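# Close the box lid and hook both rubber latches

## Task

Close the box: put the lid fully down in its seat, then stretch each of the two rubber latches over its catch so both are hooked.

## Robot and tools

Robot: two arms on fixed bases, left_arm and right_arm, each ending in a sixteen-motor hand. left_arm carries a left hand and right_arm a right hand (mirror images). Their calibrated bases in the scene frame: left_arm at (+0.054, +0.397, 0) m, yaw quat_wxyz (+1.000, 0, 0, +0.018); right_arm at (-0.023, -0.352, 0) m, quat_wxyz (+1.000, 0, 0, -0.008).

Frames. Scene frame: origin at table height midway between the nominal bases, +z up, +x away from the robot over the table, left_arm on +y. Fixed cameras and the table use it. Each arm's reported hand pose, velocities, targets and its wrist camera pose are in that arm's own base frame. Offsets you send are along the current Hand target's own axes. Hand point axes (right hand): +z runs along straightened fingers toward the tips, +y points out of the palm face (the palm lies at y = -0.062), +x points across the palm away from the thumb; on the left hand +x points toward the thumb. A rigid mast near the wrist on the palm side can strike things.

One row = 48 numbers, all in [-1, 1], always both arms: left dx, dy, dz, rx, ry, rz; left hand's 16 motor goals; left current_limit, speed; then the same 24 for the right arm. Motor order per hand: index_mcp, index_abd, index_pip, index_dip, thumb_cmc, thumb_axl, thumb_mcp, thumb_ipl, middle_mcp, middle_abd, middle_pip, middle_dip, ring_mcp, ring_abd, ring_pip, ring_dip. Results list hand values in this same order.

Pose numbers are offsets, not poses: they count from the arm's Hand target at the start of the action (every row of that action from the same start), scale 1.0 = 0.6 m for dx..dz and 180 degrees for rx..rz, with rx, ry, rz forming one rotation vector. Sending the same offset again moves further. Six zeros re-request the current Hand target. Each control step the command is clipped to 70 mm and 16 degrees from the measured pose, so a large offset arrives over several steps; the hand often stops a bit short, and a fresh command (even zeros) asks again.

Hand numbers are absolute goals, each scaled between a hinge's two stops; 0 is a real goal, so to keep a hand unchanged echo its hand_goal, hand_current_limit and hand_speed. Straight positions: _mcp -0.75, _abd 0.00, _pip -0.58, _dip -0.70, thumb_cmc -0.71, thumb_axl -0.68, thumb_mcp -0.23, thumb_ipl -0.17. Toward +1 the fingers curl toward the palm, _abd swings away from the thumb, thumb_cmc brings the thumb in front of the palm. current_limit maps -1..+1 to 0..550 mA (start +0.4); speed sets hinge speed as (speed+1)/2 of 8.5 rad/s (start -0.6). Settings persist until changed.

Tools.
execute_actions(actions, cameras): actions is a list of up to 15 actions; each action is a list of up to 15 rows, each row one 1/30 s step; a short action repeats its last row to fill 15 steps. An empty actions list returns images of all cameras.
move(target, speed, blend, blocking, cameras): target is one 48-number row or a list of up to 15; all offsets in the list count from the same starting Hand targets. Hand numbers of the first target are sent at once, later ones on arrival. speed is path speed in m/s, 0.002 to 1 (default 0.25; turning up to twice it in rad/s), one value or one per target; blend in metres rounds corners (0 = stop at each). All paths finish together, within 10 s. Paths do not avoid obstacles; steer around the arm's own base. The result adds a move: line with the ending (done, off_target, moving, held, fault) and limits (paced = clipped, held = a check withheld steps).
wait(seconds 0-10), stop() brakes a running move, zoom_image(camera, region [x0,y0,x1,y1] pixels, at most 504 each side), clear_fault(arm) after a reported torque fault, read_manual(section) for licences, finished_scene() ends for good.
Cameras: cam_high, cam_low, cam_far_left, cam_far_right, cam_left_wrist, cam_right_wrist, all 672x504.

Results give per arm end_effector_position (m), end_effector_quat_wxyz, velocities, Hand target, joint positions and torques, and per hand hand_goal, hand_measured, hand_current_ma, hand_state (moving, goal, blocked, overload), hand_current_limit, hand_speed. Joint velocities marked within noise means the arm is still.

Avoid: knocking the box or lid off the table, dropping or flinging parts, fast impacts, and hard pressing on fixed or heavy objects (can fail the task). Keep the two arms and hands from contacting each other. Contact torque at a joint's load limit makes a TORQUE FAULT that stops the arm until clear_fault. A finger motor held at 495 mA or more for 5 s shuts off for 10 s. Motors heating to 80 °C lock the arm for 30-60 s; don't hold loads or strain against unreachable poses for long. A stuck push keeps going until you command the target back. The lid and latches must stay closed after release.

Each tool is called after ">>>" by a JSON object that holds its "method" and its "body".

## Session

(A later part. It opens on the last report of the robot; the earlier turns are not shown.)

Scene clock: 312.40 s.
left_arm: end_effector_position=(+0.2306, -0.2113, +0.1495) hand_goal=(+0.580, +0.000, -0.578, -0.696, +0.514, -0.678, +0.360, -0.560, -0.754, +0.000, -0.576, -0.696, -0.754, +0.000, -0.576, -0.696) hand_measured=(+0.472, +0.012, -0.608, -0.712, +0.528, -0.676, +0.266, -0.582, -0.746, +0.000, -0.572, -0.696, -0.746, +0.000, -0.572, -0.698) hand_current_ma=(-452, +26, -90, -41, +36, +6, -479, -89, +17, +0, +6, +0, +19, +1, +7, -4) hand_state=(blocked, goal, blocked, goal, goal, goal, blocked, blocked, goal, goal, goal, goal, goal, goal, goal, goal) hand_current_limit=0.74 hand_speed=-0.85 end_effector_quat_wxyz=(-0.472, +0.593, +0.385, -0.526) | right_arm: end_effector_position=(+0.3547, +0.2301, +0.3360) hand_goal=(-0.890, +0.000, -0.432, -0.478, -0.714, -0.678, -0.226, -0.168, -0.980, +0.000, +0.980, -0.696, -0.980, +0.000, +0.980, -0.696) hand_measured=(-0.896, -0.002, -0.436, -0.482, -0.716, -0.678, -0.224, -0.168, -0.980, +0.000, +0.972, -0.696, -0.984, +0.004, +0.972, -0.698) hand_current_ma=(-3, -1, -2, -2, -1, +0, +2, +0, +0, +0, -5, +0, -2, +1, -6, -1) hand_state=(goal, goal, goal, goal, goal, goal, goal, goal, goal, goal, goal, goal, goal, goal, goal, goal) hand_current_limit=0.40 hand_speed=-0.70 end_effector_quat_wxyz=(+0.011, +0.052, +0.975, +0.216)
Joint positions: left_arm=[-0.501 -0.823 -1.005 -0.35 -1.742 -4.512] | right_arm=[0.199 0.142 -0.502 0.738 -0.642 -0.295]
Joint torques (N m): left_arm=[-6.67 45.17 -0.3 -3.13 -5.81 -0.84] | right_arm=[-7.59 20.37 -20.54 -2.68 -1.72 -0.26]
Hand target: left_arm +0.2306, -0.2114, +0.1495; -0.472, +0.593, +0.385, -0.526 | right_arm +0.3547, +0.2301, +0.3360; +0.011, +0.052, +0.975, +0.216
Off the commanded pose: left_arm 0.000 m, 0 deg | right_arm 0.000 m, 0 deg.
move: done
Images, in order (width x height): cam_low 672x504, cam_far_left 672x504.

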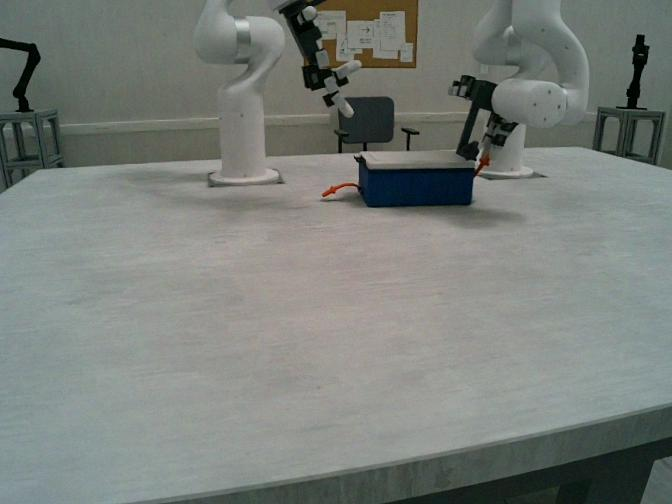

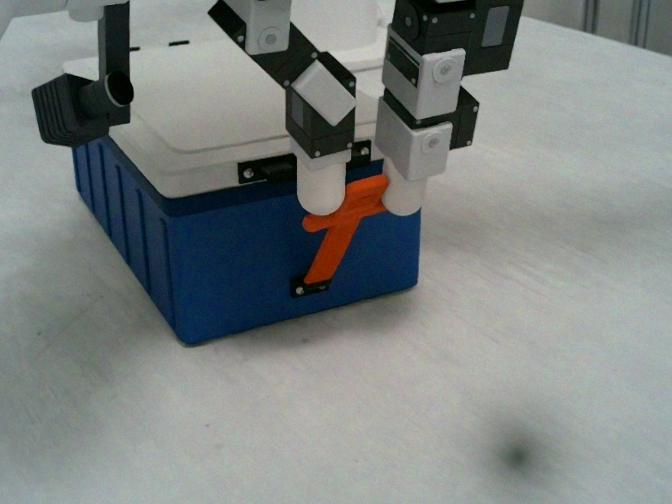

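>>> {"method": "move", "body": {"target": [-0.0462,-0.03076,0.0075,0,0,0, 0.58,0,-0.577,-0.696, 0.514,-0.678,0.36,-0.56, -0.754,0,-0.576,-0.696, -0.754,0,-0.576,-0.696, 0.74,-0.85, 0,0,0,0,0,0, -0.89,0,-0.431,-0.478,-0.714,-0.678,-0.226,-0.168,-0.98,0,0.98,-0.696,-0.98,0,0.98,-0.696,0.4,-0.7], "speed": 0.05, "cameras": ["cam_far_left","cam_low","cam_high"]}}

>>> {"method": "zoom_image", "body": {"camera": "cam_far_left", "region": [180, 80, 480, 320]}}

>>> {"method": "zoom_image", "body": {"camera": "cam_low", "region": [430, 100, 550, 200]}}

Scene clock: 315.03 s.
left_arm: end_effector_position=(+0.2227, -0.2323, +0.1745) hand_goal=(+0.580, +0.000, -0.578, -0.696, +0.514, -0.678, +0.360, -0.560, -0.754, +0.000, -0.576, -0.696, -0.754, +0.000, -0.576, -0.696) hand_measured=(+0.544, +0.002, -0.592, -0.706, +0.516, -0.676, +0.324, -0.572, -0.746, +0.000, -0.572, -0.696, -0.746, +0.000, -0.572, -0.698) hand_current_ma=(-123, +2, -36, -21, +6, +4, -152, -39, +17, +0, +6, +0, +19, +1, +7, -4) hand_state=(blocked, goal, goal, goal, goal, goal, blocked, goal, goal, goal, goal, goal, goal, goal, goal, goal) hand_current_limit=0.74 hand_speed=-0.85 end_effector_quat_wxyz=(-0.472, +0.593, +0.385, -0.526) | right_arm: end_effector_position=(+0.3547, +0.2301, +0.3360) hand_goal=(-0.890, +0.000, -0.432, -0.478, -0.714, -0.678, -0.226, -0.168, -0.980, +0.000, +0.980, -0.696, -0.980, +0.000, +0.980, -0.696) hand_measured=(-0.896, -0.002, -0.436, -0.482, -0.716, -0.678, -0.224, -0.168, -0.980, +0.000, +0.972, -0.696, -0.984, +0.004, +0.972, -0.698) hand_current_ma=(-3, -1, -2, -2, -1, +0, +2, +0, +0, +0, -5, +0, -2, +1, -6, -1) hand_state=(goal, goal, goal, goal, goal, goal, goal, goal, goal, goal, goal, goal, goal, goal, goal, goal) hand_current_limit=0.40 hand_speed=-0.70 end_effector_quat_wxyz=(+0.011, +0.052, +0.975, +0.216)
Joint positions: left_arm=[-0.544 -0.771 -1 -0.397 -1.781 -4.537] | right_arm=[0.199 0.142 -0.502 0.738 -0.642 -0.295]
Joint torques (N m): left_arm=[-6.45 43.05 -0.83 -4 -4.95 -0.59] | right_arm=[-8.44 20.2 -20.4 -2.33 -1.63 -0.45]
Hand target: left_arm +0.2227, -0.2323, +0.1745; -0.472, +0.593, +0.385, -0.526 | right_arm +0.3547, +0.2301, +0.3360; +0.011, +0.052, +0.975, +0.216
Off the commanded pose: left_arm 0.000 m, 0 deg | right_arm 0.000 m, 0 deg.
move: done
Images, in order (width x height): cam_high 672x504, cam_low 672x504, cam_far_left 672x504.

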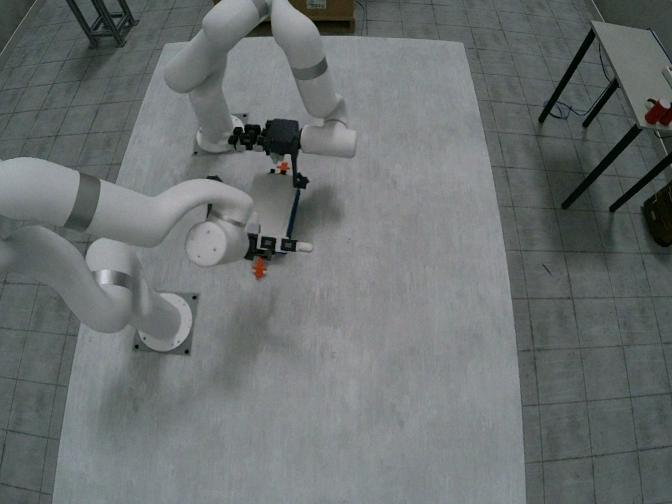

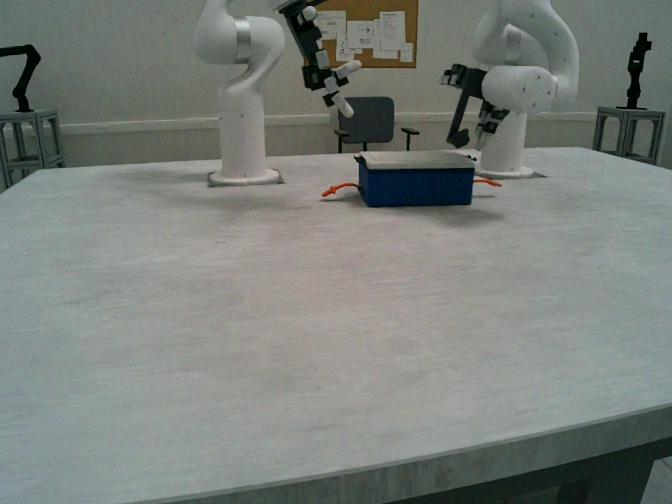

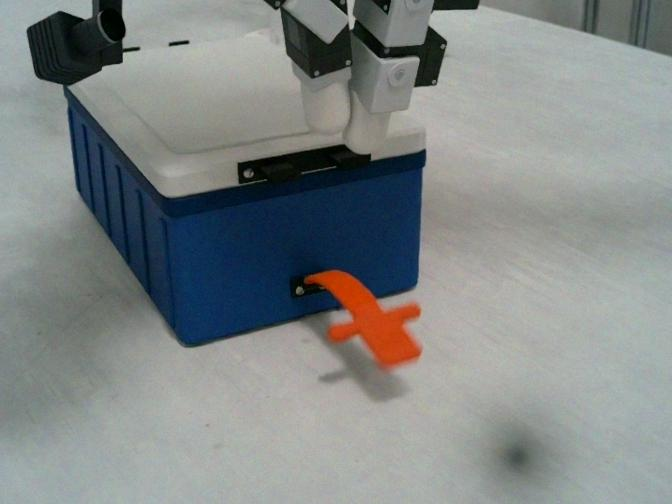

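Scaled by 1.680 from the camera's 672x504 image, which has a finer 960x720 frame.

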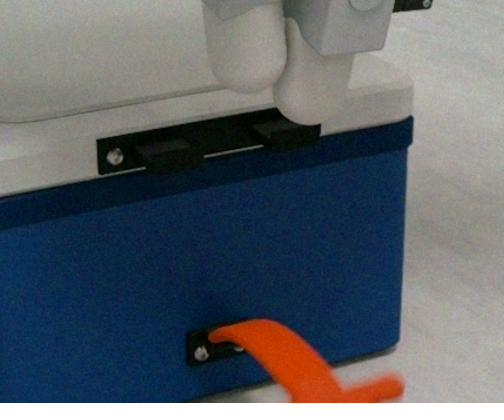

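Scaled by 4.200 from the camera's 672x504 image, which has a finer 960x720 frame.

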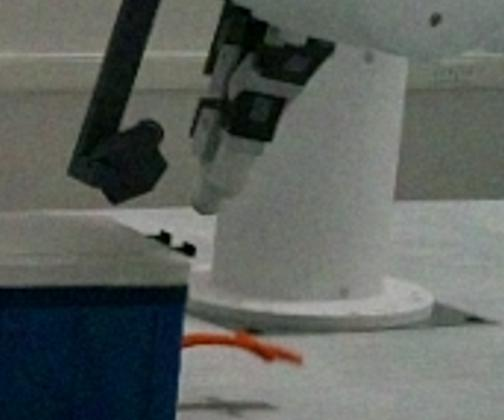

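>>> {"method": "move", "body": {"target": [[0,0,0,0,0,0, 0.315,0,-0.577,-0.696, 0.514,-0.678,0.022,-0.373, -0.754,0,-0.576,-0.696, -0.754,0,-0.576,-0.696, 0.5,-0.6, 0,0,0,0,0,0, -0.89,0,-0.431,-0.478,-0.714,-0.678,-0.226,-0.168,-0.98,0,0.98,-0.696,-0.98,0,0.98,-0.696,0.4,-0.7],[0.07588,0.03143,-0.01083,0,0,0, 0.315,0,-0.577,-0.696, 0.514,-0.678,0.022,-0.373, -0.754,0,-0.576,-0.696, -0.754,0,-0.576,-0.696, 0.5,-0.6, 0,0,0,0,0,0, -0.89,0,-0.431,-0.478,-0.714,-0.678,-0.226,-0.168,-0.98,0,0.98,-0.696,-0.98,0,0.98,-0.696,0.4,-0.7],[0.09051,0.086,-0.01083,0,0,0, 0.315,0,-0.577,-0.696, 0.514,-0.678,0.022,-0.373, -0.754,0,-0.576,-0.696, -0.754,0,-0.576,-0.696, 0.5,-0.6, 0,0,0,0,0,0, -0.89,0,-0.431,-0.478,-0.714,-0.678,-0.226,-0.168,-0.98,0,0.98,-0.696,-0.98,0,0.98,-0.696,0.4,-0.7]], "speed": 0.15, "blend": [0,0.02,0], "cameras": ["cam_far_left","cam_low"]}}

>>> {"method": "zoom_image", "body": {"camera": "cam_far_left", "region": [230, 180, 530, 420]}}

>>> {"method": "zoom_image", "body": {"camera": "cam_low", "region": [430, 110, 550, 210]}}

Scene clock: 344.40 s.
left_arm: end_effector_position=(+0.2353, -0.1948, +0.1106) hand_goal=(+0.314, +0.000, -0.578, -0.696, +0.514, -0.678, +0.022, -0.374, -0.754, +0.000, -0.576, -0.696, -0.754, +0.000, -0.576, -0.696) hand_measured=(+0.322, +0.002, -0.580, -0.698, +0.514, -0.676, +0.022, -0.376, -0.746, +0.000, -0.572, -0.696, -0.746, +0.000, -0.572, -0.698) hand_current_ma=(+20, +2, -3, -5, +1, +3, +2, -5, +17, +0, +6, +0, +19, +1, +7, -4) hand_state=(goal, goal, goal, goal, goal, goal, goal, goal, goal, goal, goal, goal, goal, goal, goal, goal) hand_current_limit=0.50 hand_speed=-0.60 end_effector_quat_wxyz=(-0.472, +0.593, +0.385, -0.526) | right_arm: end_effector_position=(+0.3547, +0.2301, +0.3360) hand_goal=(-0.890, +0.000, -0.432, -0.478, -0.714, -0.678, -0.226, -0.168, -0.980, +0.000, +0.980, -0.696, -0.980, +0.000, +0.980, -0.696) hand_measured=(-0.896, -0.002, -0.436, -0.482, -0.716, -0.678, -0.224, -0.168, -0.980, +0.000, +0.972, -0.696, -0.984, +0.004, +0.972, -0.698) hand_current_ma=(-3, -1, -2, -2, -1, +0, +2, +0, +0, +0, -5, +0, -2, +1, -6, -1) hand_state=(goal, goal, goal, goal, goal, goal, goal, goal, goal, goal, goal, goal, goal, goal, goal, goal) hand_current_limit=0.40 hand_speed=-0.70 end_effector_quat_wxyz=(+0.011, +0.052, +0.975, +0.216)
Joint positions: left_arm=[-0.468 -0.908 -1.028 -0.314 -1.683 -4.486] | right_arm=[0.199 0.142 -0.502 0.738 -0.642 -0.295]
Joint torques (N m): left_arm=[8.65 26.05 -12.83 3.19 1.37 0.64] | right_arm=[-6.39 20.25 -20.53 -2.33 -1.57 -0.62]
Hand target: left_arm +0.2353, -0.1948, +0.1106; -0.472, +0.593, +0.385, -0.526 | right_arm +0.3547, +0.2301, +0.3360; +0.011, +0.052, +0.975, +0.216
Off the commanded pose: left_arm 0.000 m, 0 deg | right_arm 0.000 m, 0 deg.
move: done; blend cut to 0.0169 m at target 2
Images, in order (width x height): cam_low 672x504, cam_far_left 672x504.

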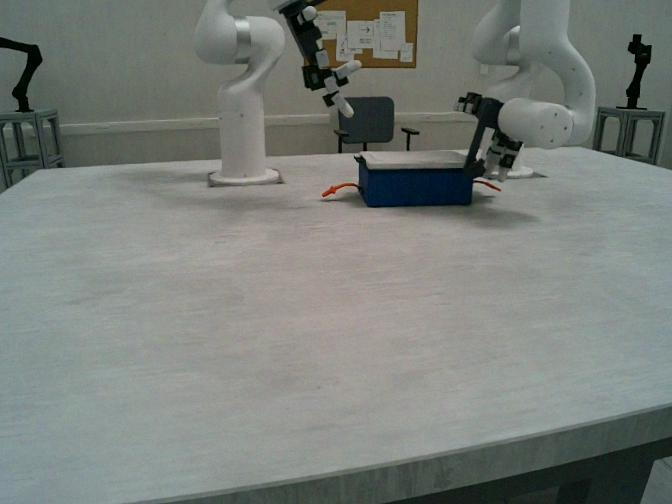

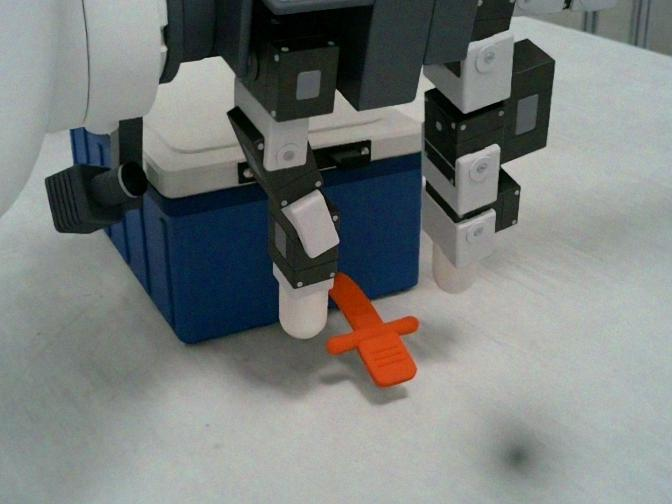

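Scaled by 1.680 from the camera's 672x504 image, which has a finer 960x720 frame.

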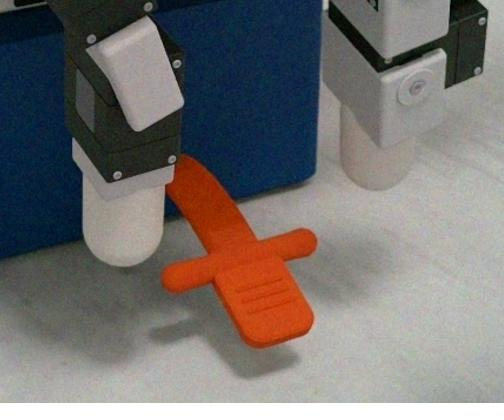

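Scaled by 4.200 from the camera's 672x504 image, which has a finer 960x720 frame.

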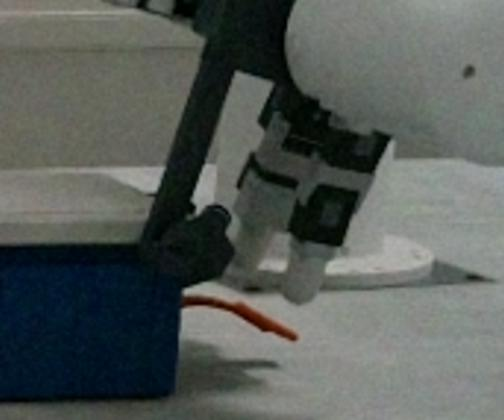

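>>> {"method": "move", "body": {"target": [0.02036,0.07599,0,0,0,0, 0.315,0,-0.577,-0.696, 0.514,-0.678,0.022,-0.373, -0.754,0,-0.576,-0.696, -0.754,0,-0.576,-0.696, 0.5,-0.6, 0,0,0,0,0,0, -0.89,0,-0.431,-0.478,-0.714,-0.678,-0.226,-0.168,-0.98,0,0.98,-0.696,-0.98,0,0.98,-0.696,0.4,-0.7], "speed": 0.05, "cameras": ["cam_far_left","cam_low"]}}

>>> {"method": "zoom_image", "body": {"camera": "cam_far_left", "region": [230, 220, 530, 440]}}

>>> {"method": "zoom_image", "body": {"camera": "cam_low", "region": [430, 120, 550, 220]}}

Scene clock: 347.60 s.
left_arm: end_effector_position=(+0.2354, -0.1949, +0.0635) hand_goal=(+0.314, +0.000, -0.578, -0.696, +0.514, -0.678, +0.022, -0.374, -0.754, +0.000, -0.576, -0.696, -0.754, +0.000, -0.576, -0.696) hand_measured=(+0.322, +0.002, -0.580, -0.698, +0.516, -0.676, +0.056, -0.426, -0.746, +0.000, -0.572, -0.696, -0.746, +0.000, -0.572, -0.698) hand_current_ma=(+18, +2, -3, -5, +3, +3, +142, -246, +17, +0, +6, +0, +19, +1, +7, -4) hand_state=(goal, goal, goal, goal, goal, goal, blocked, blocked, goal, goal, goal, goal, goal, goal, goal, goal) hand_current_limit=0.50 hand_speed=-0.60 end_effector_quat_wxyz=(-0.472, +0.593, +0.385, -0.526) | right_arm: end_effector_position=(+0.3547, +0.2301, +0.3360) hand_goal=(-0.890, +0.000, -0.432, -0.478, -0.714, -0.678, -0.226, -0.168, -0.980, +0.000, +0.980, -0.696, -0.980, +0.000, +0.980, -0.696) hand_measured=(-0.896, -0.002, -0.436, -0.482, -0.716, -0.678, -0.224, -0.168, -0.980, +0.000, +0.972, -0.696, -0.984, +0.004, +0.972, -0.698) hand_current_ma=(-3, -1, -2, -2, -1, +0, +2, +0, +0, +0, -5, +0, -2, +1, -6, -1) hand_state=(goal, goal, goal, goal, goal, goal, goal, goal, goal, goal, goal, goal, goal, goal, goal, goal) hand_current_limit=0.40 hand_speed=-0.70 end_effector_quat_wxyz=(+0.011, +0.052, +0.975, +0.216)
Joint positions: left_arm=[-0.468 -1.02 -1.079 -0.312 -1.626 -4.468] | right_arm=[0.199 0.142 -0.502 0.738 -0.642 -0.295]
Joint torques (N m): left_arm=[-3.01 9.35 -8.24 -0.04 8.18 1.73] | right_arm=[-6.7 19.33 -20.45 -2.12 -1.56 -0.59]
Hand target: left_arm +0.2353, -0.1949, +0.0634; -0.472, +0.593, +0.385, -0.526 | right_arm +0.3547, +0.2301, +0.3360; +0.011, +0.052, +0.975, +0.216
Off the commanded pose: left_arm 0.000 m, 0 deg | right_arm 0.000 m, 0 deg.
move: done
Images, in order (width x height): cam_low 672x504, cam_far_left 672x504.

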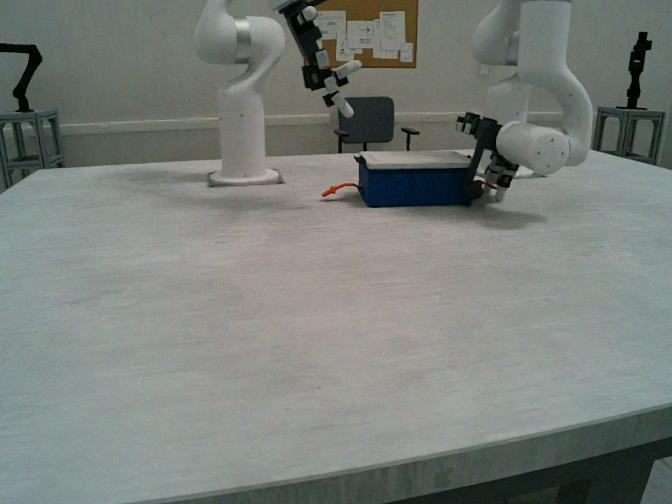

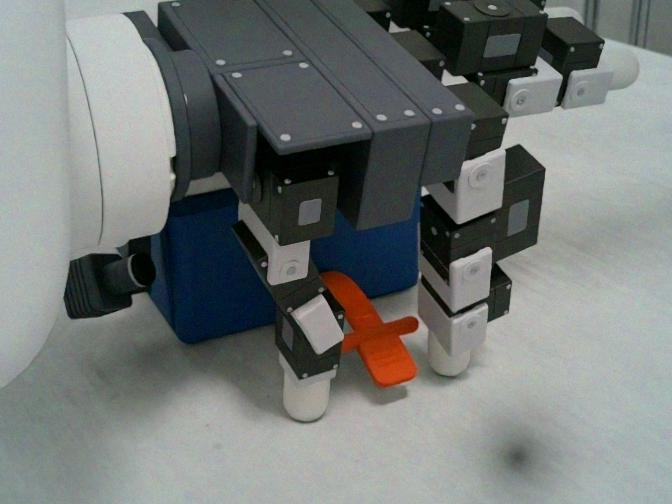

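Scaled by 1.680 from the camera's 672x504 image, which has a finer 960x720 frame.

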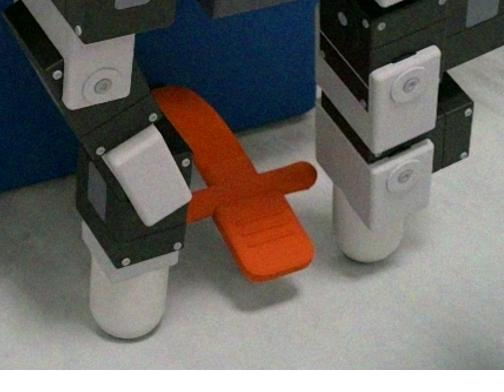

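Scaled by 4.200 from the camera's 672x504 image, which has a finer 960x720 frame.

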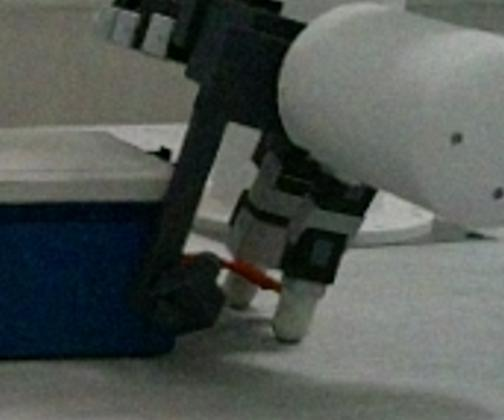

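>>> {"method": "move", "body": {"target": [0,0,0,0,0,0, 0.60,0,-0.577,-0.696, 0.514,-0.678,0.38,-0.56, -0.754,0,-0.576,-0.696, -0.754,0,-0.576,-0.696, 0.75,-0.85, 0,0,0,0,0,0, -0.89,0,-0.431,-0.478,-0.714,-0.678,-0.226,-0.168,-0.98,0,0.98,-0.696,-0.98,0,0.98,-0.696,0.4,-0.7], "speed": 0.05, "cameras": ["cam_far_left","cam_low"]}}

>>> {"method": "zoom_image", "body": {"camera": "cam_far_left", "region": [230, 220, 530, 440]}}

>>> {"method": "zoom_image", "body": {"camera": "cam_low", "region": [430, 120, 550, 220]}}

Scene clock: 350.43 s.
left_arm: end_effector_position=(+0.2353, -0.1949, +0.0633) hand_goal=(+0.600, +0.000, -0.578, -0.696, +0.514, -0.678, +0.380, -0.560, -0.754, +0.000, -0.576, -0.696, -0.754, +0.000, -0.576, -0.696) hand_measured=(+0.352, +0.002, -0.610, -0.714, +0.506, -0.680, +0.366, -0.564, -0.746, +0.000, -0.572, -0.696, -0.746, +0.000, -0.572, -0.698) hand_current_ma=(-481, +2, -95, -48, -21, -3, -45, -14, +17, +0, +6, +0, +19, +1, +7, -4) hand_state=(blocked, goal, blocked, goal, goal, goal, goal, goal, goal, goal, goal, goal, goal, goal, goal, goal) hand_current_limit=0.75 hand_speed=-0.85 end_effector_quat_wxyz=(-0.472, +0.593, +0.385, -0.526) | right_arm: end_effector_position=(+0.3547, +0.2301, +0.3360) hand_goal=(-0.890, +0.000, -0.432, -0.478, -0.714, -0.678, -0.226, -0.168, -0.980, +0.000, +0.980, -0.696, -0.980, +0.000, +0.980, -0.696) hand_measured=(-0.896, -0.002, -0.436, -0.482, -0.716, -0.678, -0.224, -0.168, -0.980, +0.000, +0.972, -0.696, -0.984, +0.004, +0.972, -0.698) hand_current_ma=(-3, -1, -2, -2, -1, +0, +2, +0, +0, +0, -5, +0, -2, +1, -6, -1) hand_state=(goal, goal, goal, goal, goal, goal, goal, goal, goal, goal, goal, goal, goal, goal, goal, goal) hand_current_limit=0.40 hand_speed=-0.70 end_effector_quat_wxyz=(+0.011, +0.052, +0.975, +0.216)
Joint positions: left_arm=[-0.468 -1.021 -1.079 -0.312 -1.626 -4.467] | right_arm=[0.199 0.142 -0.502 0.738 -0.642 -0.295]
Joint torques (N m): left_arm=[-2.04 41.13 -0.14 -2.79 -1.51 0.02] | right_arm=[-8.24 20.26 -20.32 -2.59 -1.51 -0.73]
Hand target: left_arm +0.2353, -0.1949, +0.0634; -0.472, +0.593, +0.385, -0.526 | right_arm +0.3547, +0.2301, +0.3360; +0.011, +0.052, +0.975, +0.216
Off the commanded pose: left_arm 0.000 m, 0 deg | right_arm 0.000 m, 0 deg.
move: done
Images, in order (width x height): cam_low 672x504, cam_far_left 672x504.

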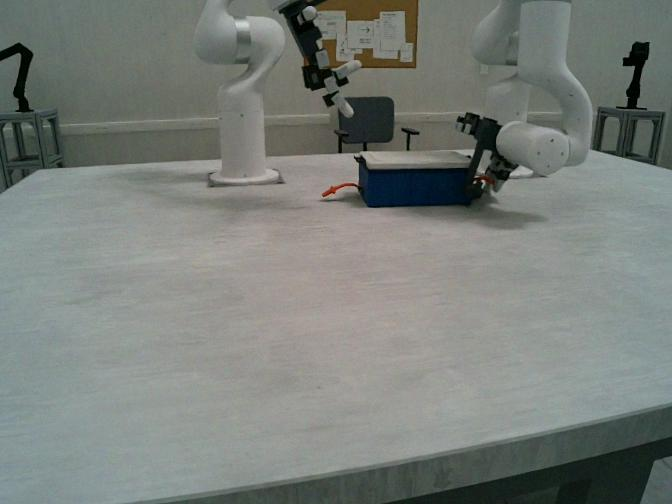

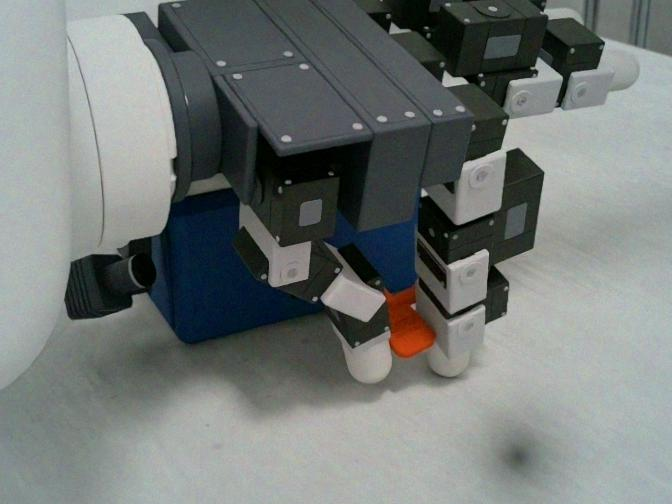

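Scaled by 1.680 from the camera's 672x504 image, which has a finer 960x720 frame.

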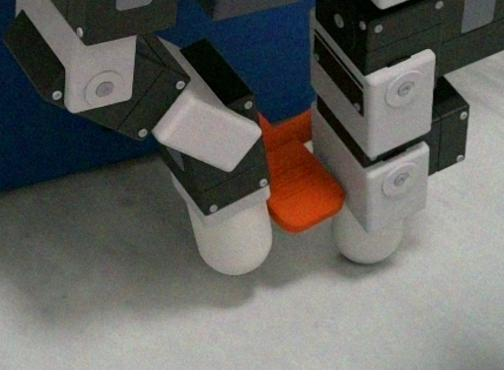

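Scaled by 4.200 from the camera's 672x504 image, which has a finer 960x720 frame.

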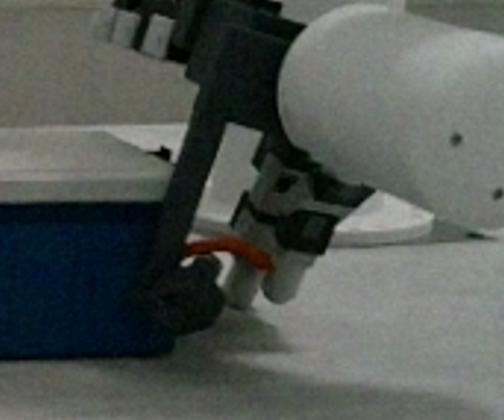

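>>> {"method": "move", "body": {"target": [0,0,0,0,0,0, 0.60,0,-0.577,-0.696, 0.514,-0.678,0.30,-0.56, -0.754,0,-0.576,-0.696, -0.754,0,-0.576,-0.696, 0.75,-0.9, 0,0,0,0,0,0, -0.89,0,-0.431,-0.478,-0.714,-0.678,-0.226,-0.168,-0.98,0,0.98,-0.696,-0.98,0,0.98,-0.696,0.4,-0.7], "speed": 0.05, "cameras": ["cam_far_left","cam_low"]}}

>>> {"method": "zoom_image", "body": {"camera": "cam_far_left", "region": [230, 220, 530, 440]}}

Scene clock: 352.80 s.
left_arm: end_effector_position=(+0.2353, -0.1949, +0.0634) hand_goal=(+0.600, +0.000, -0.578, -0.696, +0.514, -0.678, +0.300, -0.560, -0.754, +0.000, -0.576, -0.696, -0.754, +0.000, -0.576, -0.696) hand_measured=(+0.352, +0.002, -0.610, -0.714, +0.508, -0.680, +0.300, -0.562, -0.746, +0.000, -0.572, -0.696, -0.746, +0.000, -0.572, -0.698) hand_current_ma=(-481, +2, -95, -50, -13, -3, +0, -5, +17, +0, +6, +0, +19, +1, +7, -4) hand_state=(blocked, goal, blocked, goal, goal, goal, goal, goal, goal, goal, goal, goal, goal, goal, goal, goal) hand_current_limit=0.75 hand_speed=-0.90 end_effector_quat_wxyz=(-0.472, +0.593, +0.385, -0.526) | right_arm: end_effector_position=(+0.3547, +0.2301, +0.3360) hand_goal=(-0.890, +0.000, -0.432, -0.478, -0.714, -0.678, -0.226, -0.168, -0.980, +0.000, +0.980, -0.696, -0.980, +0.000, +0.980, -0.696) hand_measured=(-0.896, -0.002, -0.436, -0.482, -0.716, -0.678, -0.224, -0.168, -0.980, +0.000, +0.972, -0.696, -0.984, +0.004, +0.972, -0.698) hand_current_ma=(-3, -1, -2, -2, -1, +0, +2, +0, +0, +0, -5, +0, -2, +1, -6, -1) hand_state=(goal, goal, goal, goal, goal, goal, goal, goal, goal, goal, goal, goal, goal, goal, goal, goal) hand_current_limit=0.40 hand_speed=-0.70 end_effector_quat_wxyz=(+0.011, +0.052, +0.975, +0.216)
Joint positions: left_arm=[-0.468 -1.02 -1.079 -0.312 -1.626 -4.468] | right_arm=[0.199 0.142 -0.502 0.738 -0.642 -0.295]
Joint torques (N m): left_arm=[7.23 42.54 -1.4 1.35 -1.76 -0.23] | right_arm=[-7.65 20.42 -19.99 -2.42 -1.46 -0.6]
Hand target: left_arm +0.2353, -0.1949, +0.0634; -0.472, +0.593, +0.385, -0.526 | right_arm +0.3547, +0.2301, +0.3360; +0.011, +0.052, +0.975, +0.216
Off the commanded pose: left_arm 0.000 m, 0 deg | right_arm 0.000 m, 0 deg.
move: done
Images, in order (width x height): cam_low 672x504, cam_far_left 672x504.

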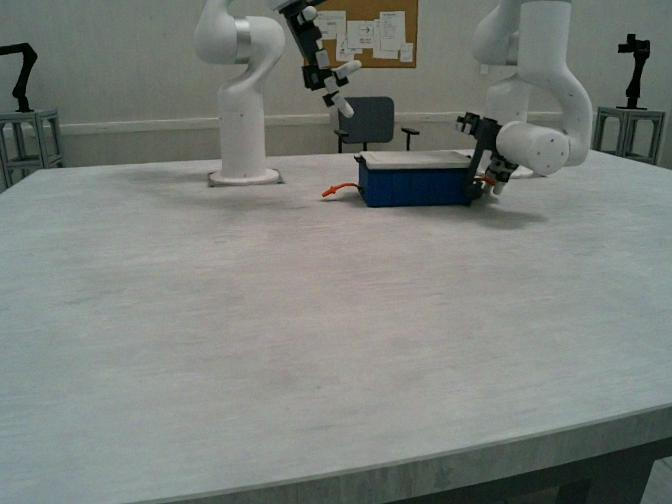

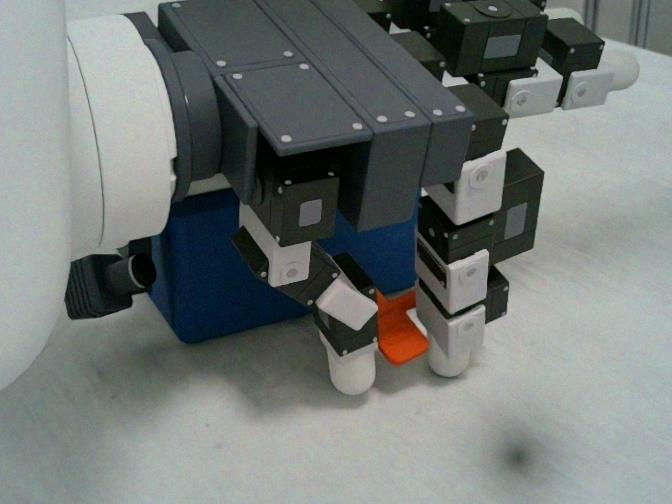

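Scaled by 1.680 from the camera's 672x504 image, which has a finer 960x720 frame.

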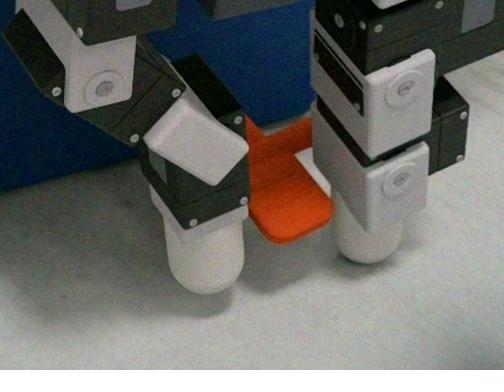

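>>> {"method": "move", "body": {"target": [0,-0.008,0,0,0,0, 0.60,0,-0.577,-0.696, 0.514,-0.678,0.30,-0.56, -0.754,0,-0.576,-0.696, -0.754,0,-0.576,-0.696, 0.75,-0.9, 0,0,0,0,0,0, -0.89,0,-0.431,-0.478,-0.714,-0.678,-0.226,-0.168,-0.98,0,0.98,-0.696,-0.98,0,0.98,-0.696,0.4,-0.7], "speed": 0.03, "cameras": ["cam_far_left","cam_low"]}}

>>> {"method": "zoom_image", "body": {"camera": "cam_far_left", "region": [230, 220, 530, 440]}}

Scene clock: 354.83 s.
left_arm: end_effector_position=(+0.2355, -0.1937, +0.0680) hand_goal=(+0.600, +0.000, -0.578, -0.696, +0.514, -0.678, +0.300, -0.560, -0.754, +0.000, -0.576, -0.696, -0.754, +0.000, -0.576, -0.696) hand_measured=(+0.470, -0.006, -0.610, -0.710, +0.516, -0.678, +0.268, -0.572, -0.746, +0.000, -0.572, -0.696, -0.746, +0.000, -0.572, -0.698) hand_current_ma=(-481, -10, -95, -38, +3, +0, -129, -46, +17, +0, +6, +0, +19, +1, +7, -4) hand_state=(blocked, goal, blocked, goal, goal, goal, blocked, goal, goal, goal, goal, goal, goal, goal, goal, goal) hand_current_limit=0.75 hand_speed=-0.90 end_effector_quat_wxyz=(-0.472, +0.593, +0.385, -0.526) | right_arm: end_effector_position=(+0.3547, +0.2301, +0.3360) hand_goal=(-0.890, +0.000, -0.432, -0.478, -0.714, -0.678, -0.226, -0.168, -0.980, +0.000, +0.980, -0.696, -0.980, +0.000, +0.980, -0.696) hand_measured=(-0.896, -0.002, -0.436, -0.482, -0.716, -0.678, -0.224, -0.168, -0.980, +0.000, +0.972, -0.696, -0.984, +0.004, +0.972, -0.698) hand_current_ma=(-3, -1, -2, -2, -1, +0, +2, +0, +0, +0, -5, +0, -2, +1, -6, -1) hand_state=(goal, goal, goal, goal, goal, goal, goal, goal, goal, goal, goal, goal, goal, goal, goal, goal) hand_current_limit=0.40 hand_speed=-0.70 end_effector_quat_wxyz=(+0.011, +0.052, +0.975, +0.216)
Joint positions: left_arm=[-0.466 -1.009 -1.073 -0.31 -1.631 -4.469] | right_arm=[0.199 0.142 -0.502 0.738 -0.642 -0.295]
Joint torques (N m): left_arm=[8.38 45.57 0.52 3.08 -4.88 -0.56] | right_arm=[-6.93 19.7 -20.18 -2.47 -1.34 -0.75]
Hand target: left_arm +0.2355, -0.1936, +0.0680; -0.472, +0.593, +0.385, -0.526 | right_arm +0.3547, +0.2301, +0.3360; +0.011, +0.052, +0.975, +0.216
Off the commanded pose: left_arm 0.000 m, 0 deg | right_arm 0.000 m, 0 deg.
move: done
Images, in order (width x height): cam_low 672x504, cam_far_left 672x504.

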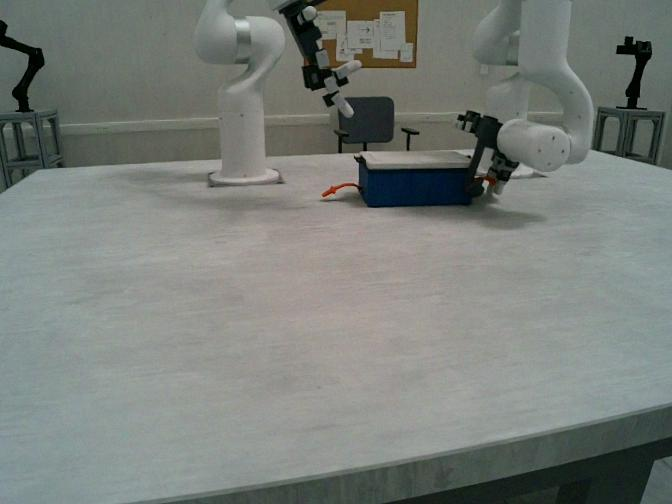

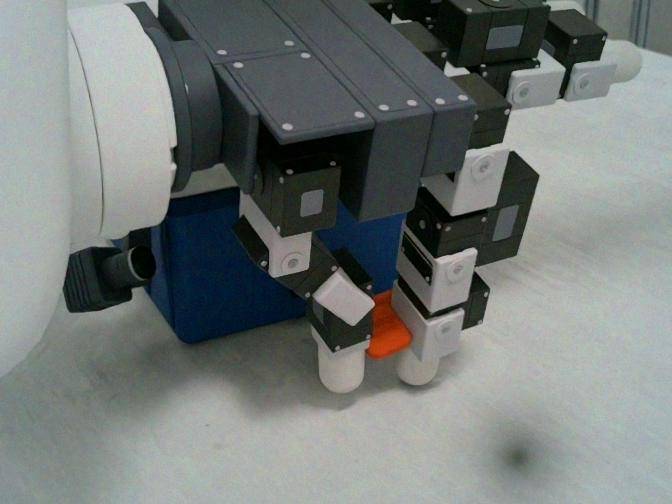

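Scaled by 1.680 from the camera's 672x504 image, which has a finer 960x720 frame.

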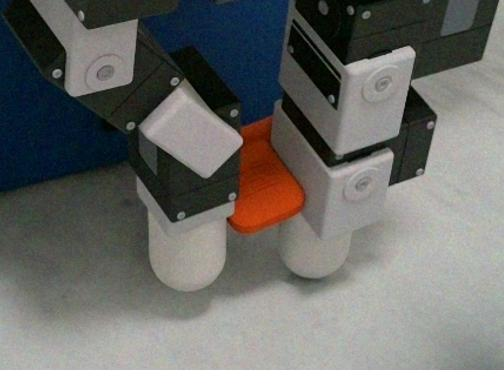

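>>> {"method": "move", "body": {"target": [0,0,0,0,0,0, 0.60,0,-0.577,-0.696, 0.514,-0.678,0.42,-0.56, -0.754,0,-0.576,-0.696, -0.754,0,-0.576,-0.696, 0.75,-0.9, 0,0,0,0,0,0, -0.89,0,-0.431,-0.478,-0.714,-0.678,-0.226,-0.168,-0.98,0,0.98,-0.696,-0.98,0,0.98,-0.696,0.4,-0.7], "speed": 0.03}}

>>> {"method": "move", "body": {"target": [-0.05698,-0.071,0,0,0,0, 0.60,0,-0.577,-0.696, 0.514,-0.678,0.42,-0.56, -0.754,0,-0.576,-0.696, -0.754,0,-0.576,-0.696, 0.75,-0.9, 0,0,0,0,0,0, -0.89,0,-0.431,-0.478,-0.714,-0.678,-0.226,-0.168,-0.98,0,0.98,-0.696,-0.98,0,0.98,-0.696,0.4,-0.7], "speed": 0.06, "cameras": ["cam_far_left","cam_low"]}}

>>> {"method": "zoom_image", "body": {"camera": "cam_far_left", "region": [180, 120, 480, 360]}}

>>> {"method": "zoom_image", "body": {"camera": "cam_low", "region": [430, 100, 550, 200]}}

Scene clock: 358.93 s.
left_arm: end_effector_position=(+0.2355, -0.1936, +0.0680) hand_goal=(+0.600, +0.000, -0.578, -0.696, +0.514, -0.678, +0.420, -0.560, -0.754, +0.000, -0.576, -0.696, -0.754, +0.000, -0.576, -0.696) hand_measured=(+0.470, -0.006, -0.610, -0.710, +0.516, -0.678, +0.274, -0.578, -0.746, +0.000, -0.572, -0.696, -0.746, +0.000, -0.572, -0.698) hand_current_ma=(-481, -10, -95, -38, +3, +0, -481, -67, +17, +0, +6, +0, +19, +1, +7, -4) hand_state=(blocked, goal, blocked, goal, goal, goal, blocked, goal, goal, goal, goal, goal, goal, goal, goal, goal) hand_current_limit=0.75 hand_speed=-0.90 end_effector_quat_wxyz=(-0.472, +0.593, +0.385, -0.526) | right_arm: end_effector_position=(+0.3547, +0.2301, +0.3360) hand_goal=(-0.890, +0.000, -0.432, -0.478, -0.714, -0.678, -0.226, -0.168, -0.980, +0.000, +0.980, -0.696, -0.980, +0.000, +0.980, -0.696) hand_measured=(-0.896, -0.002, -0.436, -0.482, -0.716, -0.678, -0.224, -0.168, -0.980, +0.000, +0.972, -0.696, -0.984, +0.004, +0.972, -0.698) hand_current_ma=(-3, -1, -2, -2, -1, +0, +2, +0, +0, +0, -5, +0, -2, +1, -6, -1) hand_state=(goal, goal, goal, goal, goal, goal, goal, goal, goal, goal, goal, goal, goal, goal, goal, goal) hand_current_limit=0.40 hand_speed=-0.70 end_effector_quat_wxyz=(+0.011, +0.052, +0.975, +0.216)
Joint positions: left_arm=[-0.466 -1.009 -1.073 -0.31 -1.631 -4.469] | right_arm=[0.199 0.142 -0.502 0.738 -0.642 -0.295]
Joint torques (N m): left_arm=[8.07 45.55 0.69 3.15 -4.94 -0.56] | right_arm=[-7.51 19.17 -20.21 -2.22 -1.38 -0.8]
Hand target: left_arm +0.2355, -0.1936, +0.0680; -0.472, +0.593, +0.385, -0.526 | right_arm +0.3547, +0.2301, +0.3360; +0.011, +0.052, +0.975, +0.216
Off the commanded pose: left_arm 0.000 m, 0 deg | right_arm 0.000 m, 0 deg.
move: done

Scene clock: 360.17 s.
left_arm: end_effector_position=(+0.2321, -0.2153, +0.1180) hand_goal=(+0.600, +0.000, -0.578, -0.696, +0.514, -0.678, +0.420, -0.560, -0.754, +0.000, -0.576, -0.696, -0.754, +0.000, -0.576, -0.696) hand_measured=(+0.470, -0.006, -0.610, -0.710, +0.516, -0.678, +0.274, -0.580, -0.746, +0.000, -0.572, -0.696, -0.746, +0.000, -0.572, -0.698) hand_current_ma=(-481, -11, -95, -38, +5, +0, -481, -74, +17, +0, +6, +0, +19, +1, +7, -4) hand_state=(blocked, goal, blocked, goal, goal, goal, blocked, goal, goal, goal, goal, goal, goal, goal, goal, goal) hand_current_limit=0.75 hand_speed=-0.90 end_effector_quat_wxyz=(-0.472, +0.593, +0.385, -0.526) | right_arm: end_effector_position=(+0.3547, +0.2301, +0.3360) hand_goal=(-0.890, +0.000, -0.432, -0.478, -0.714, -0.678, -0.226, -0.168, -0.980, +0.000, +0.980, -0.696, -0.980, +0.000, +0.980, -0.696) hand_measured=(-0.896, -0.002, -0.436, -0.482, -0.716, -0.678, -0.224, -0.168, -0.980, +0.000, +0.972, -0.696, -0.984, +0.004, +0.972, -0.698) hand_current_ma=(-3, -1, -2, -2, -1, +0, +2, +0, +0, +0, -5, +0, -2, +1, -6, -1) hand_state=(goal, goal, goal, goal, goal, goal, goal, goal, goal, goal, goal, goal, goal, goal, goal, goal) hand_current_limit=0.40 hand_speed=-0.70 end_effector_quat_wxyz=(+0.011, +0.052, +0.975, +0.216)
Joint positions: left_arm=[-0.507 -0.899 -1.041 -0.353 -1.703 -4.498] | right_arm=[0.199 0.142 -0.502 0.738 -0.642 -0.295]
Joint torques (N m): left_arm=[-6.92 45.86 -0.26 -3.49 -5.25 -0.6] | right_arm=[-8.97 20.18 -19.74 -2.15 -1.28 -0.69]
Hand target: left_arm +0.2321, -0.2153, +0.1180; -0.472, +0.593, +0.385, -0.526 | right_arm +0.3547, +0.2301, +0.3360; +0.011, +0.052, +0.975, +0.216
Off the commanded pose: left_arm 0.000 m, 0 deg | right_arm 0.000 m, 0 deg.
move: done
Images, in order (width x height): cam_low 672x504, cam_far_left 672x504.

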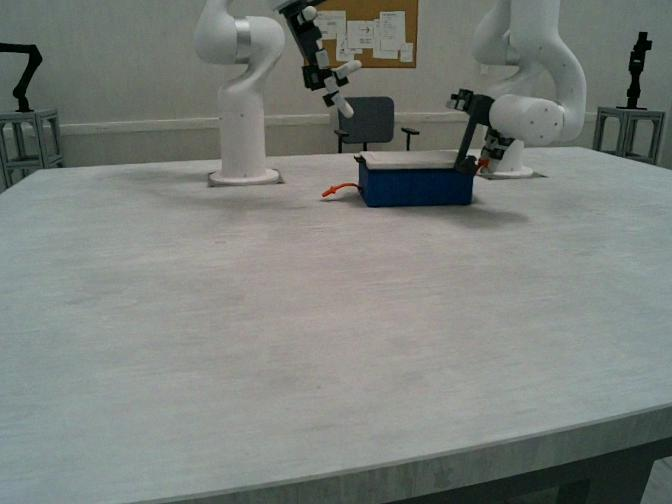

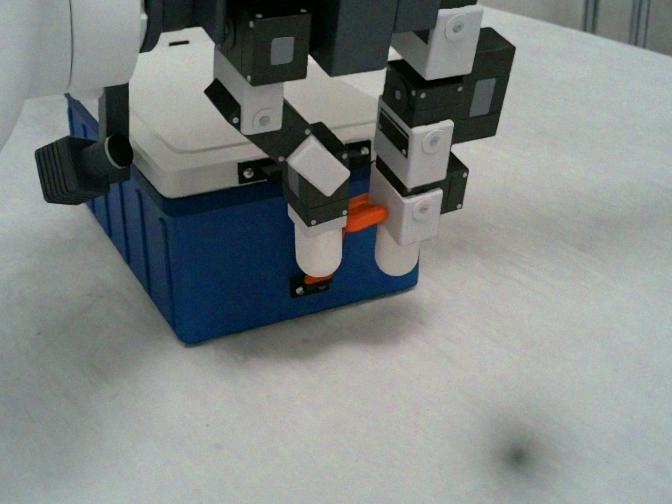

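Scaled by 1.680 from the camera's 672x504 image, which has a finer 960x720 frame.

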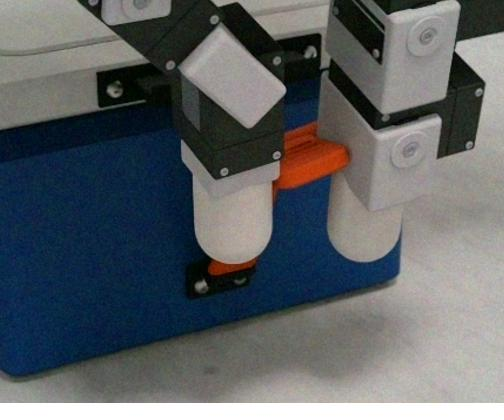

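Scaled by 4.200 from the camera's 672x504 image, which has a finer 960x720 frame.

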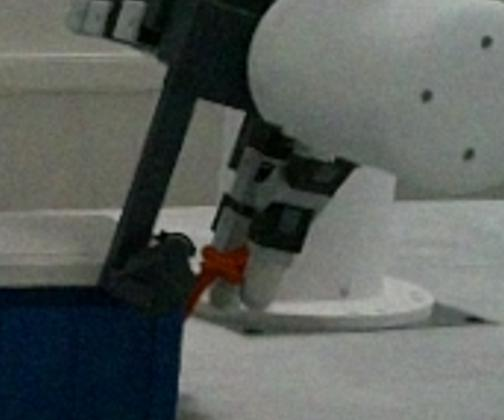

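>>> {"method": "move", "body": {"target": [-0.03278,-0.02573,0,0,0,0, 0.60,0,-0.577,-0.696, 0.514,-0.678,0.42,-0.56, -0.754,0,-0.576,-0.696, -0.754,0,-0.576,-0.696, 0.75,-0.9, 0,0,0,0,0,0, -0.89,0,-0.431,-0.478,-0.714,-0.678,-0.226,-0.168,-0.98,0,0.98,-0.696,-0.98,0,0.98,-0.696,0.4,-0.7], "speed": 0.05, "cameras": ["cam_far_left","cam_low"]}}

>>> {"method": "zoom_image", "body": {"camera": "cam_far_left", "region": [180, 120, 480, 360]}}

>>> {"method": "zoom_image", "body": {"camera": "cam_low", "region": [430, 100, 550, 200]}}

Scene clock: 363.43 s.
left_arm: end_effector_position=(+0.2297, -0.2301, +0.1380) hand_goal=(+0.600, +0.000, -0.578, -0.696, +0.514, -0.678, +0.420, -0.560, -0.754, +0.000, -0.576, -0.696, -0.754, +0.000, -0.576, -0.696) hand_measured=(+0.470, -0.010, -0.610, -0.710, +0.514, -0.672, +0.274, -0.580, -0.746, +0.000, -0.572, -0.696, -0.746, +0.000, -0.572, -0.698) hand_current_ma=(-481, -19, -95, -38, +1, +13, -481, -78, +17, +0, +6, +0, +19, +1, +7, -4) hand_state=(blocked, goal, blocked, goal, goal, goal, blocked, goal, goal, goal, goal, goal, goal, goal, goal, goal) hand_current_limit=0.75 hand_speed=-0.90 end_effector_quat_wxyz=(-0.472, +0.593, +0.385, -0.526) | right_arm: end_effector_position=(+0.3547, +0.2301, +0.3360) hand_goal=(-0.890, +0.000, -0.432, -0.478, -0.714, -0.678, -0.226, -0.168, -0.980, +0.000, +0.980, -0.696, -0.980, +0.000, +0.980, -0.696) hand_measured=(-0.896, -0.002, -0.436, -0.482, -0.716, -0.678, -0.224, -0.168, -0.980, +0.000, +0.972, -0.696, -0.984, +0.004, +0.972, -0.698) hand_current_ma=(-3, -1, -2, -2, -1, +0, +2, +0, +0, +0, -5, +0, -2, +1, -6, -1) hand_state=(goal, goal, goal, goal, goal, goal, goal, goal, goal, goal, goal, goal, goal, goal, goal, goal) hand_current_limit=0.40 hand_speed=-0.70 end_effector_quat_wxyz=(+0.011, +0.052, +0.975, +0.216)
Joint positions: left_arm=[-0.534 -0.86 -1.039 -0.383 -1.737 -4.516] | right_arm=[0.199 0.142 -0.502 0.738 -0.642 -0.295]
Joint torques (N m): left_arm=[-6.36 46.13 -2.92 -3.72 -6.28 -0.72] | right_arm=[-7.67 20.05 -19.87 -2.37 -1.3 -0.66]
Hand target: left_arm +0.2297, -0.2301, +0.1380; -0.472, +0.593, +0.385, -0.526 | right_arm +0.3547, +0.2301, +0.3360; +0.011, +0.052, +0.975, +0.216
Off the commanded pose: left_arm 0.000 m, 0 deg | right_arm 0.000 m, 0 deg.
move: done
Images, in order (width x height): cam_low 672x504, cam_far_left 672x504.

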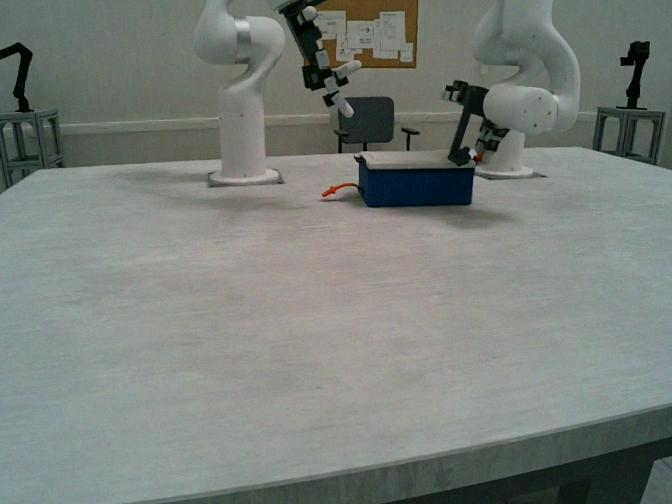

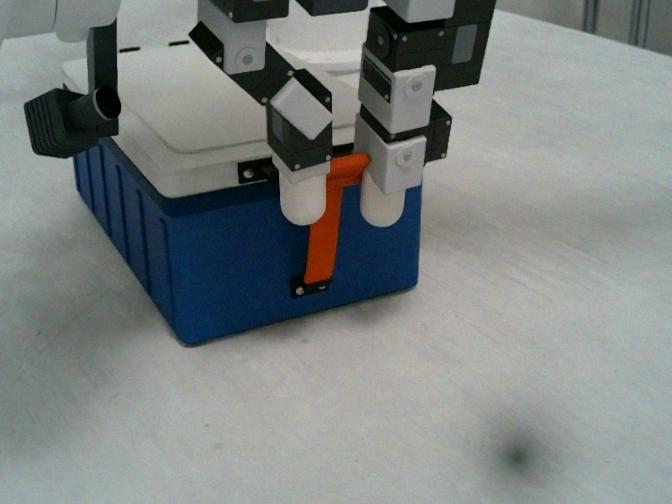

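Scaled by 1.680 from the camera's 672x504 image, which has a finer 960x720 frame.

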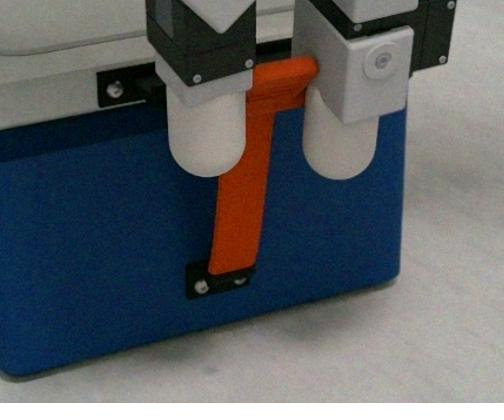

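Scaled by 4.200 from the camera's 672x504 image, which has a finer 960x720 frame.

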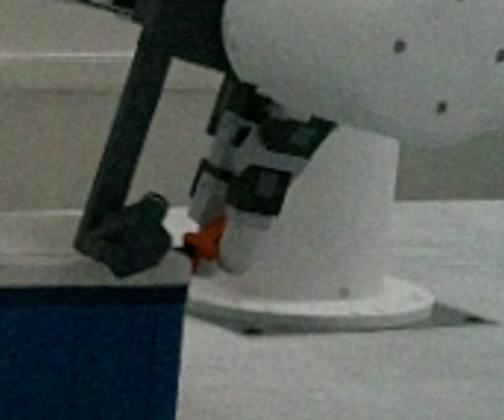

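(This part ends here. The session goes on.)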